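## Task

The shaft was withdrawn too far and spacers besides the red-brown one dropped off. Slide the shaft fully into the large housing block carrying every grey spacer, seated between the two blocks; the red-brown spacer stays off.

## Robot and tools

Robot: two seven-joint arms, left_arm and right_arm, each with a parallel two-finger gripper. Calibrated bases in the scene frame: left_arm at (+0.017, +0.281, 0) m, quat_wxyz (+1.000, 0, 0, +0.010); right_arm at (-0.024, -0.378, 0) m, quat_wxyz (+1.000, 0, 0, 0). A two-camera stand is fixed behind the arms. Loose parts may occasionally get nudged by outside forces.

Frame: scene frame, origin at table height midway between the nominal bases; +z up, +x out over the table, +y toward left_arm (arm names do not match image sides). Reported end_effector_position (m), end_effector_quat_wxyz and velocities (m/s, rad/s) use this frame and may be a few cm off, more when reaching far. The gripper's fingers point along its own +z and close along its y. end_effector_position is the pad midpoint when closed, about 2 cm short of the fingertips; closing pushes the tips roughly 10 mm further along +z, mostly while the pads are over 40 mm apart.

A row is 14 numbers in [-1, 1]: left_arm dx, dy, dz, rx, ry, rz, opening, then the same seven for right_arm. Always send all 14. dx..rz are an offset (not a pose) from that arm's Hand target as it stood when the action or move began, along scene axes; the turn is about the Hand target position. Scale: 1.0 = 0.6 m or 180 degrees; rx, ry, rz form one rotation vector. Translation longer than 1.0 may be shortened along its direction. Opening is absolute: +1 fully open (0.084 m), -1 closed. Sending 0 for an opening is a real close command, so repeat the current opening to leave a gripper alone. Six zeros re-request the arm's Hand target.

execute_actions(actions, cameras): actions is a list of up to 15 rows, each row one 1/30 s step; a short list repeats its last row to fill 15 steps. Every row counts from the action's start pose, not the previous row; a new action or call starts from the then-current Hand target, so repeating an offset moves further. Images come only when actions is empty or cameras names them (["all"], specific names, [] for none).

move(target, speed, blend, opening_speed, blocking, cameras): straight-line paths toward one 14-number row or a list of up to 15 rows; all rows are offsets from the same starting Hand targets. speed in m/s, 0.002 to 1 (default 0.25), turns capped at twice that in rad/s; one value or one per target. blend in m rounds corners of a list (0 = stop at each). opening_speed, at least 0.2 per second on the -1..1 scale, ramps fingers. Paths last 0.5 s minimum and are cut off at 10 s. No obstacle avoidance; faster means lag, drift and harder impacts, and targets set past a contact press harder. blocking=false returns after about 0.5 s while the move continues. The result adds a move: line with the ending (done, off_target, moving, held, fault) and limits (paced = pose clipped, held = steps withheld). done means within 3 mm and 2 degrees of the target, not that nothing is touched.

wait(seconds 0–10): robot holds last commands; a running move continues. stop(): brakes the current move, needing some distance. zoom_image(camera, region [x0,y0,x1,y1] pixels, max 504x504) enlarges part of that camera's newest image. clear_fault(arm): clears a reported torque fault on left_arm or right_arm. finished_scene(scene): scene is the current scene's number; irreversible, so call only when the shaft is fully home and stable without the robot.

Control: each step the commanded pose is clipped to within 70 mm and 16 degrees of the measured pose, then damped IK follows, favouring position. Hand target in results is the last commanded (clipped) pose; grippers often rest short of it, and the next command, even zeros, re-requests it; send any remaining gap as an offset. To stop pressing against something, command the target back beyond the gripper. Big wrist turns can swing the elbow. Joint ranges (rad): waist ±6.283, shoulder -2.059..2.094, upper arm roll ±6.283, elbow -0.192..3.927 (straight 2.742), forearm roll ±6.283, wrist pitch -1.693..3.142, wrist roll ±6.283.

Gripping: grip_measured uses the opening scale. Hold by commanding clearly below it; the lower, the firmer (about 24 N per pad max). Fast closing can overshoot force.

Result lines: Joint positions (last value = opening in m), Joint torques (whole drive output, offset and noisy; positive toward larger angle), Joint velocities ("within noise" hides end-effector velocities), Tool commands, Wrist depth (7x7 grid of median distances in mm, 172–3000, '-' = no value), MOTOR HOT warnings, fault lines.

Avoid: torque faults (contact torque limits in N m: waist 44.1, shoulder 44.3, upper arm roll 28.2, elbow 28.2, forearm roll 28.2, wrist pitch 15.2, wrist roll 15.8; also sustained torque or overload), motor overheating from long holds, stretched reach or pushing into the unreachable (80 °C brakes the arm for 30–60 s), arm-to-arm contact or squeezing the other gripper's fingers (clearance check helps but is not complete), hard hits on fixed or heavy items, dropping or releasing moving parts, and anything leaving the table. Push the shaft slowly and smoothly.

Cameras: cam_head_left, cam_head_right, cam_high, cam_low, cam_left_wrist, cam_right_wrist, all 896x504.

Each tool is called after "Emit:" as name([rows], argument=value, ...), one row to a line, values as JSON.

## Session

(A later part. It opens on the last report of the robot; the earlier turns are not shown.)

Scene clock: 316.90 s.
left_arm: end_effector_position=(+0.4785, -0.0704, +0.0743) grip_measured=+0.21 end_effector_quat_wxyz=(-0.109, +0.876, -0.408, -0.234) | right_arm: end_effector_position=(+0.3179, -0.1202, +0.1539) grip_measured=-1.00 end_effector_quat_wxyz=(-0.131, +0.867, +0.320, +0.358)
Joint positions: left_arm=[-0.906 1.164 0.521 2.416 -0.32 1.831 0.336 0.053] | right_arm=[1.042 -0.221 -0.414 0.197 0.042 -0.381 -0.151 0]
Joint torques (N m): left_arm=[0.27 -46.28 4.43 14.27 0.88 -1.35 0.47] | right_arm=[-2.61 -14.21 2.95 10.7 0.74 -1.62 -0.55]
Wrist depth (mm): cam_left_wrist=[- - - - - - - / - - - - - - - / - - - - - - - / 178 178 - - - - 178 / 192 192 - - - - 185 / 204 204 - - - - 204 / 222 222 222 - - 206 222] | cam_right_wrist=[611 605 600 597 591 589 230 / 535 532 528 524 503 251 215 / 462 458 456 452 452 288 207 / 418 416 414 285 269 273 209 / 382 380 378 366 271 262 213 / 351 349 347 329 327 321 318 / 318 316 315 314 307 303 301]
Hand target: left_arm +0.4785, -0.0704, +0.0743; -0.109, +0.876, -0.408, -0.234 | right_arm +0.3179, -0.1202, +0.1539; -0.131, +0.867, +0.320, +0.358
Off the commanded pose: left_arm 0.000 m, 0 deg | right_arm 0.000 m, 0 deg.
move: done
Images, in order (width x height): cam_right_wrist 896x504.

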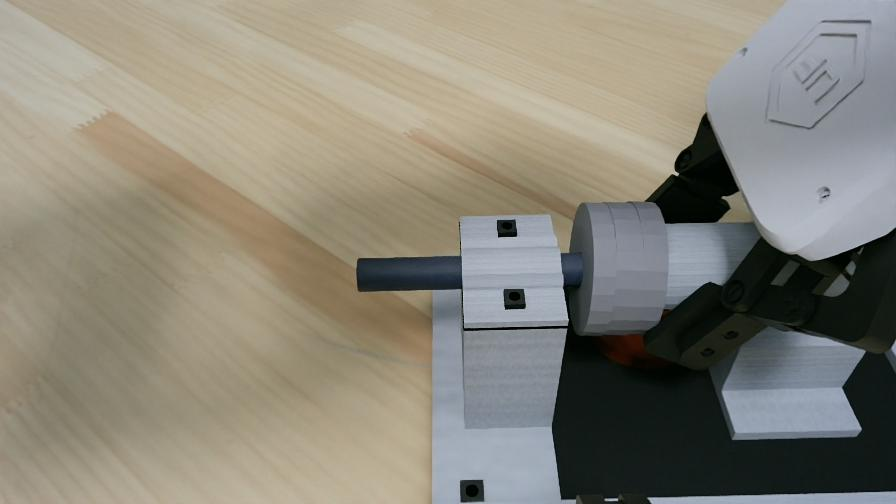

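Emit:
move([
  [0,0,0,0,0,0,0.57,0,0,0,0,0,0,-1],
  [0,0,0.2,0,0,0,0.57,0,0,0,0,0,0,-1],
  [0.02,0.3,0.25,-0.1277,-0.1072,0,0.57,0,0,0,0,0,0,-1],
], opening_speed=0.6, speed=[0.1,0.1,0.25], cameras=["cam_right_wrist"])

Emit:
move([
  [0,0,0,0,0,0,0.57,-0.0925,0.2215,-0.12,0.0714,-0.0849,0,-1],
  [0,0,0,0,0,0,0.57,0.0813,0.2843,-0.12,0.0714,-0.0849,0,-1],
  [0,0,0,0,0,0,0.57,0.1135,0.246,-0.12,0.0714,-0.0849,0,-1],
], speed=[0.25,0.25,0.03], cameras=["cam_high"])

Emit:
zoom_image(camera="cam_high", region=[360, 150, 490, 280])

Scene clock: 322.93 s.
left_arm: end_effector_position=(+0.4905, +0.1096, +0.2243) grip_measured=+0.56 end_effector_quat_wxyz=(+0.000, +0.906, -0.423, +0.001) | right_arm: end_effector_position=(+0.3179, -0.1202, +0.1539) grip_measured=-1.00 end_effector_quat_wxyz=(-0.131, +0.867, +0.320, +0.358)
Joint positions: left_arm=[-1.031 0.142 0.699 1.239 -0.102 1.131 0.599 0.068] | right_arm=[1.042 -0.221 -0.413 0.197 0.042 -0.381 -0.151 0]
Joint torques (N m): left_arm=[-2.62 -29.64 2.15 15.64 0.55 -3.25 -0.79] | right_arm=[-3.06 -14.16 2.72 10.6 0.83 -1.68 -0.41]
Wrist depth (mm): cam_left_wrist=[356 355 356 357 356 342 268 / 354 355 355 357 356 340 268 / 354 355 356 355 356 340 259 / 354 354 355 356 355 348 272 / 354 355 355 355 355 351 272 / 354 355 355 355 356 356 357 / 354 354 356 355 355 356 355] | cam_right_wrist=[612 604 602 597 593 587 584 / 535 531 527 524 520 517 513 / 462 458 456 453 451 447 446 / 418 416 415 285 269 273 273 / 381 380 378 366 271 304 303 / 350 349 347 330 326 322 318 / 318 316 315 314 306 303 301]
Hand target: left_arm +0.4905, +0.1096, +0.2243; +0.000, +0.906, -0.423, +0.001 | right_arm +0.3179, -0.1202, +0.1539; -0.131, +0.867, +0.320, +0.358
Off the commanded pose: left_arm 0.000 m, 0 deg | right_arm 0.000 m, 0 deg.
elbow stopped short (left arm): the move would have taken joint 4 (elbow) straighter than the controller allows.
move: done; limits=paced
Images, in order (width x height): cam_right_wrist 896x504.

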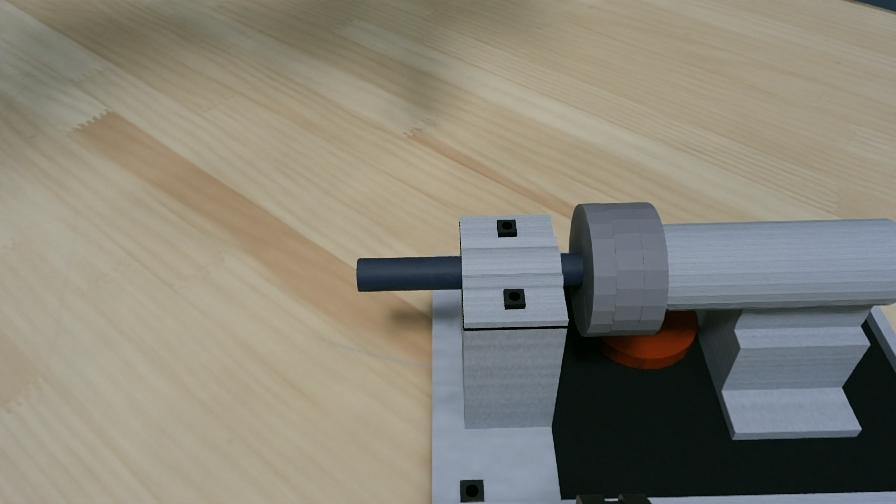

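Scene clock: 326.53 s.
left_arm: end_effector_position=(+0.4905, +0.1096, +0.2243) grip_measured=+0.56 end_effector_quat_wxyz=(+0.000, +0.906, -0.423, +0.001) | right_arm: end_effector_position=(+0.3572, +0.0530, +0.0762) grip_measured=-1.00 end_effector_quat_wxyz=(-0.205, +0.791, +0.303, +0.490)
Joint positions: left_arm=[-1.031 0.142 0.699 1.239 -0.102 1.13 0.599 0.068] | right_arm=[1.128 0.715 -0.238 0.727 0.109 -1.071 0.2 0]
Joint torques (N m): left_arm=[-2.66 -29.76 2.24 15.75 0.75 -3.19 -0.75] | right_arm=[-3.14 -26.83 -1.93 4.59 1.44 -1.58 0.17]
Wrist depth (mm): cam_left_wrist=[355 355 355 356 357 344 267 / 355 355 356 357 357 340 268 / 355 355 355 356 356 339 256 / 355 355 356 356 355 348 273 / 354 355 355 355 356 350 272 / 353 354 355 355 356 355 357 / 354 355 354 354 356 356 356] | cam_right_wrist=[1529 1728 1914 1630 1411 1239 1100 / 1480 778 815 794 703 1213 1116 / 592 574 562 545 532 519 510 / 469 459 451 441 431 425 416 / 389 383 376 370 364 357 351 / 331 315 321 316 312 307 304 / 278 275 271 269 266 262 260]
Hand target: left_arm +0.4905, +0.1096, +0.2243; +0.000, +0.906, -0.423, +0.001 | right_arm +0.3572, +0.0530, +0.0762; -0.205, +0.791, +0.303, +0.490 (not the last commanded pose)
Tool commands: left_gripper/opening=+0.57 right_gripper/opening=-1.0
Off the commanded pose: left_arm 0.000 m, 0 deg | right_arm 0.039 m, 3 deg.
TORQUE FAULT: the external load on joint 3 (upper arm roll) of the right arm reached its load limit, and that arm stopped. The contact can be on any part of that arm beyond that joint, not only on its tool. A torque fault puts only its own arm into a fault stop. That arm's remaining commands of this call were not run. The hold on joint 3 (upper arm roll) of that arm was moved back by the arm itself, up to 3 degrees, as the stop began. That arm is still stopped at the end of this call. While its stop runs, that arm, its gripper or tool too, takes no new command.
CLEAR FAULT: the right arm stays stopped (state 4) until you call clear_fault(arm="right_arm").
End effector pose when the fault began: right_arm: position (+0.3798, +0.0345, +0.0820), quat_wxyz (-0.185, +0.791, +0.294, +0.503)
Joint positions when the fault began: right_arm=[1.128 0.715 -0.29 0.726 0.109 -1.07 0.2 0]
move: fault (right_arm); path passed 2 of 3 targets
Images, in order (width x height): cam_high 896x504.

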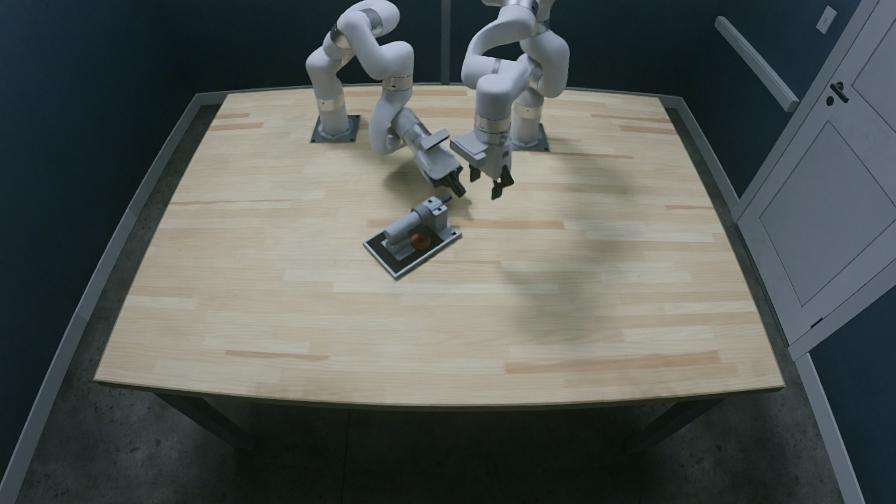

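Scaled by 3.877 from the camera's 896x504 image, which has a finer 1280x720 frame.

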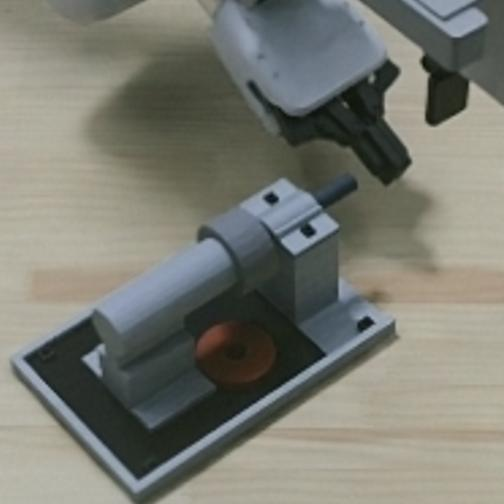

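Emit:
clear_fault(arm="right_arm")

Emit:
move([
  [0,0,0,0,0,0,0.57,-0.15,-0.11,0.03,0,0,0,-1],
  [0,0,0,0,0,0,0.57,-0.0655,-0.2887,0.1295,-0.0714,0.0849,0,-1],
], speed=0.25, cameras=["cam_right_wrist","cam_left_wrist"])

Emit:
zoom_image(camera="cam_right_wrist", region=[400, 160, 720, 380])

Scene clock: 326.83 s.
left_arm: end_effector_position=(+0.4905, +0.1096, +0.2243) grip_measured=+0.56 end_effector_quat_wxyz=(+0.000, +0.906, -0.423, +0.001) | right_arm: end_effector_position=(+0.3572, +0.0530, +0.0762) grip_measured=-1.00 end_effector_quat_wxyz=(-0.205, +0.791, +0.303, +0.490)
Joint positions: left_arm=[-1.031 0.142 0.699 1.239 -0.102 1.13 0.599 0.068] | right_arm=[1.128 0.715 -0.238 0.727 0.109 -1.071 0.2 0]
Joint torques (N m): left_arm=[-2.68 -29.64 2.16 15.68 0.73 -3.1 -0.77] | right_arm=[-2.58 -26.26 -1.78 4.6 1.59 -1.46 0.13]
Wrist depth (mm): cam_left_wrist=[355 356 355 357 357 343 268 / 354 355 355 356 356 340 268 / 354 354 355 355 356 340 256 / 354 354 355 355 356 349 273 / 354 354 354 355 356 350 272 / 353 354 354 355 356 355 356 / 355 354 355 356 355 356 355] | cam_right_wrist=[1529 1715 1919 1634 1408 1246 1098 / 1480 780 815 794 703 1217 1114 / 590 572 562 547 532 519 510 / 469 459 450 442 431 424 416 / 389 383 376 369 364 357 352 / 332 315 321 316 312 307 304 / 278 275 272 269 266 262 260]
Hand target: left_arm +0.4905, +0.1096, +0.2243; +0.000, +0.906, -0.423, +0.001 | right_arm +0.3572, +0.0530, +0.0762; -0.205, +0.791, +0.303, +0.490 (not the last commanded pose)
Tool commands: left_gripper/opening=+0.57 right_gripper/opening=-1.0
Off the commanded pose: left_arm 0.000 m, 0 deg | right_arm 0.039 m, 3 deg.
TORQUE FAULT, CONTINUED: the right arm's stop, for the torque fault of joint 3 (upper arm roll) that an earlier result reported, is over. The call counts as one of the actions that you can send in this scene. The hold on joint 3 (upper arm roll) of that arm was moved back by the arm itself, up to 3 degrees, as the stop began. That arm's target is now where it stood when the stop ended, not its last command. That arm's gripper keeps its grip as last carried out, and that arm accepts commands again: back off and push less far.
CLEAR FAULT: your call cleared the right arm's torque fault. If a joint's load stays at its limit, that arm stops again at once.

Scene clock: 329.53 s.
left_arm: end_effector_position=(+0.4905, +0.1096, +0.2243) grip_measured=+0.56 end_effector_quat_wxyz=(+0.000, +0.906, -0.423, +0.001) | right_arm: end_effector_position=(+0.3179, -0.1202, +0.1539) grip_measured=-1.00 end_effector_quat_wxyz=(-0.154, +0.867, +0.326, +0.343)
Joint positions: left_arm=[-1.031 0.142 0.699 1.239 -0.102 1.13 0.599 0.068] | right_arm=[1.035 -0.223 -0.56 0.219 -0.35 -0.347 0.098 0]
Joint torques (N m): left_arm=[-2.55 -29.69 2.14 15.61 0.78 -3.18 -0.7] | right_arm=[2.81 -13.69 -0.05 10.68 -1.03 -1.62 0.78]
Wrist depth (mm): cam_left_wrist=[356 355 355 355 357 344 268 / 355 355 355 355 358 340 268 / 355 356 355 356 357 339 255 / 354 355 356 355 355 348 272 / 354 355 355 356 356 350 273 / 353 354 356 355 356 357 356 / 353 355 354 355 355 356 356] | cam_right_wrist=[632 617 604 589 575 560 549 / 550 537 528 515 505 492 474 / 476 468 460 450 445 434 427 / 431 424 417 291 281 268 267 / 394 388 381 367 273 311 295 / 359 355 349 339 319 320 309 / 327 323 318 313 305 298 295]
Hand target: left_arm +0.4905, +0.1096, +0.2243; +0.000, +0.906, -0.423, +0.001 | right_arm +0.3179, -0.1202, +0.1539; -0.154, +0.867, +0.326, +0.343
Off the commanded pose: left_arm 0.000 m, 0 deg | right_arm 0.000 m, 0 deg.
move: done
Images, in order (width x height): cam_left_wrist 896x504, cam_right_wrist 896x504.

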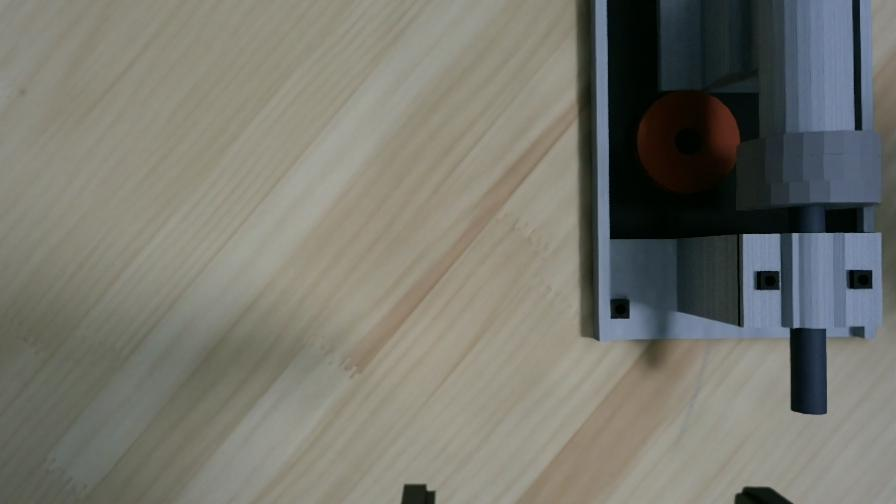

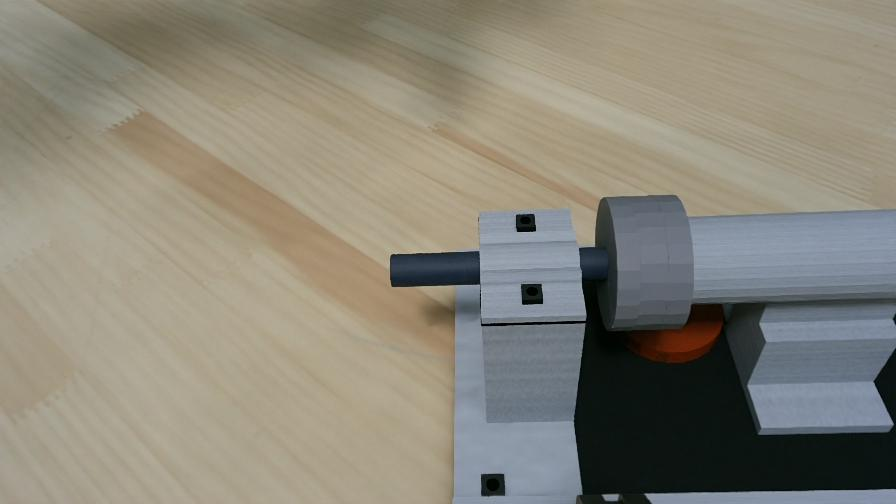

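Scaled by 1.575 from the camera's 896x504 image, which has a finer 1280x720 frame.

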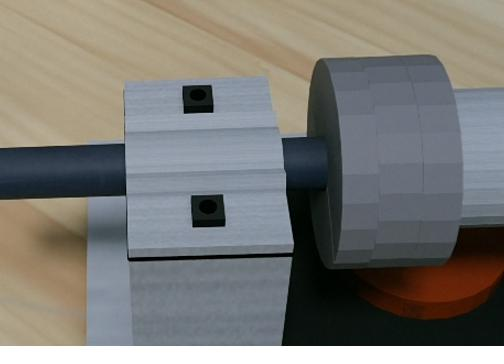

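Emit:
move([
  [0,0,0,0,0,0,0.57,-0.0925,0.2215,-0.12,0.0645,-0.0964,-0.0127,-1],
  [0,0,0,0,0,0,0.57,0.0902,0.274,-0.12,0.0645,-0.0964,-0.0127,-1],
  [0,0,0,0,0,0,0.57,0.1032,0.2578,-0.12,0.0645,-0.0964,-0.0127,-1],
], speed=[0.25,0.25,0.02])

Emit:
move(target=[0,0,0,0,0,0,0.57,0.0005,-0.0006,0,0,0,0,-1], speed=0.02)

Scene clock: 333.13 s.
left_arm: end_effector_position=(+0.4905, +0.1096, +0.2243) grip_measured=+0.56 end_effector_quat_wxyz=(+0.000, +0.906, -0.423, +0.001) | right_arm: end_effector_position=(+0.3791, +0.0353, +0.0819) grip_measured=-1.00 end_effector_quat_wxyz=(-0.184, +0.792, +0.292, +0.504)
Joint positions: left_arm=[-1.031 0.142 0.699 1.239 -0.102 1.13 0.599 0.068] | right_arm=[1.174 0.724 -0.335 0.726 0.111 -1.066 0.234 0]
Joint torques (N m): left_arm=[-2.48 -29.63 2.2 15.63 0.83 -3.07 -0.77] | right_arm=[-31.44 -26.14 -28.61 -1.68 11.48 -0.41 0.99]
Wrist depth (mm): cam_left_wrist=[355 355 355 356 356 343 268 / 354 354 356 356 355 340 268 / 354 356 355 355 356 339 256 / 355 355 355 356 356 348 273 / 353 355 355 356 356 350 273 / 354 354 355 356 355 355 271 / 354 354 354 355 355 357 267] | cam_right_wrist=[1571 1749 1833 1546 1353 1201 1067 / 799 793 868 867 1345 1233 1108 / 592 586 582 577 570 565 560 / 472 468 465 461 457 454 451 / 392 389 387 384 381 379 376 / 335 319 331 329 327 325 324 / 281 279 278 277 276 285 284]
Hand target: left_arm +0.4905, +0.1096, +0.2243; +0.000, +0.906, -0.423, +0.001 | right_arm +0.3799, +0.0345, +0.0819; -0.183, +0.792, +0.292, +0.504
Off the commanded pose: left_arm 0.000 m, 0 deg | right_arm 0.001 m, 0 deg.
move: done

Scene clock: 333.83 s.
left_arm: end_effector_position=(+0.4905, +0.1096, +0.2243) grip_measured=+0.56 end_effector_quat_wxyz=(+0.000, +0.906, -0.423, +0.001) | right_arm: end_effector_position=(+0.3791, +0.0351, +0.0817) grip_measured=-1.00 end_effector_quat_wxyz=(-0.184, +0.792, +0.293, +0.504)
Joint positions: left_arm=[-1.031 0.142 0.699 1.239 -0.102 1.13 0.599 0.068] | right_arm=[1.173 0.724 -0.335 0.726 0.109 -1.066 0.234 0]
Joint torques (N m): left_arm=[-2.64 -29.79 2.11 15.63 0.67 -3.02 -0.77] | right_arm=[-33.44 -24.51 -29.36 -3.08 11.95 0 0.9]
Wrist depth (mm): cam_left_wrist=[354 354 356 356 356 343 267 / 356 354 354 355 356 341 269 / 354 354 356 355 356 339 255 / 354 354 355 356 357 349 272 / 354 355 355 355 357 350 272 / 354 354 355 356 356 357 271 / 353 354 355 355 355 355 267] | cam_right_wrist=[1582 1763 1842 1550 1340 1201 1069 / 802 791 872 868 1340 1235 1108 / 592 588 582 576 570 566 560 / 472 468 466 461 457 454 450 / 392 390 387 384 381 379 377 / 335 319 331 329 327 325 323 / 281 279 278 277 276 285 284]
Hand target: left_arm +0.4905, +0.1096, +0.2243; +0.000, +0.906, -0.423, +0.001 | right_arm +0.3802, +0.0341, +0.0819; -0.183, +0.792, +0.292, +0.504
Off the commanded pose: left_arm 0.000 m, 0 deg | right_arm 0.001 m, 0 deg.
move: done

Emit:
move([
  [0,0,0,0,0,0,0.57,-0.01,0.012,0,0,0,0,-1],
  [0,0,0,0,0,0,0.57,-0.16,-0.1,0.03,0,0,0,-1],
], speed=[0.03,0.2], cameras=["cam_left_wrist"])

Emit:
finished_scene(scene=1)

Scene clock: 335.87 s.
left_arm: end_effector_position=(+0.4905, +0.1096, +0.2243) grip_measured=+0.56 end_effector_quat_wxyz=(+0.000, +0.906, -0.423, +0.001) | right_arm: end_effector_position=(+0.2842, -0.0259, +0.0999) grip_measured=-1.00 end_effector_quat_wxyz=(-0.183, +0.792, +0.292, +0.504)
Joint positions: left_arm=[-1.031 0.142 0.699 1.239 -0.102 1.13 0.599 0.068] | right_arm=[1.297 0.571 -0.289 0.36 0.256 -1.268 0.214 0]
Joint torques (N m): left_arm=[-2.68 -29.63 2.1 15.7 0.7 -2.99 -0.77] | right_arm=[2.77 -24.19 -1.49 1.61 1.47 -2.41 0.81]
Wrist depth (mm): cam_left_wrist=[355 355 356 356 356 344 268 / 355 356 355 356 356 340 268 / 354 355 355 355 355 339 255 / 355 355 356 355 356 349 273 / 354 354 355 355 355 350 272 / 354 355 354 355 355 357 357 / 353 354 354 355 355 354 355] | cam_right_wrist=[1638 1833 1940 1649 1446 1283 1149 / 1567 859 948 941 1414 1310 1192 / 646 641 636 630 623 617 611 / 514 511 506 505 500 497 493 / 427 424 422 419 418 242 242 / 365 363 361 358 342 240 222 / 307 305 303 302 301 272 236]
Hand target: left_arm +0.4905, +0.1096, +0.2243; +0.000, +0.906, -0.423, +0.001 | right_arm +0.2842, -0.0259, +0.0999; -0.183, +0.792, +0.292, +0.504
Off the commanded pose: left_arm 0.000 m, 0 deg | right_arm 0.000 m, 0 deg.
move: done
Images, in order (width x height): cam_left_wrist 896x504.

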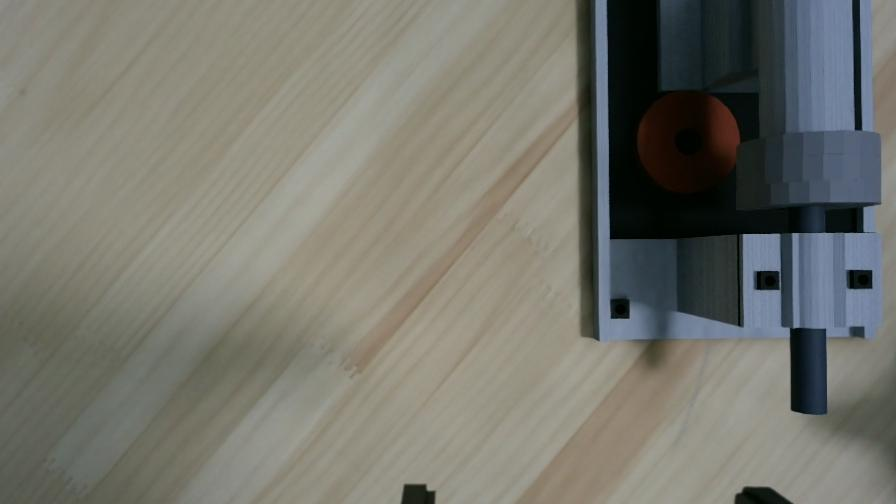

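The scene is finished: the task was done.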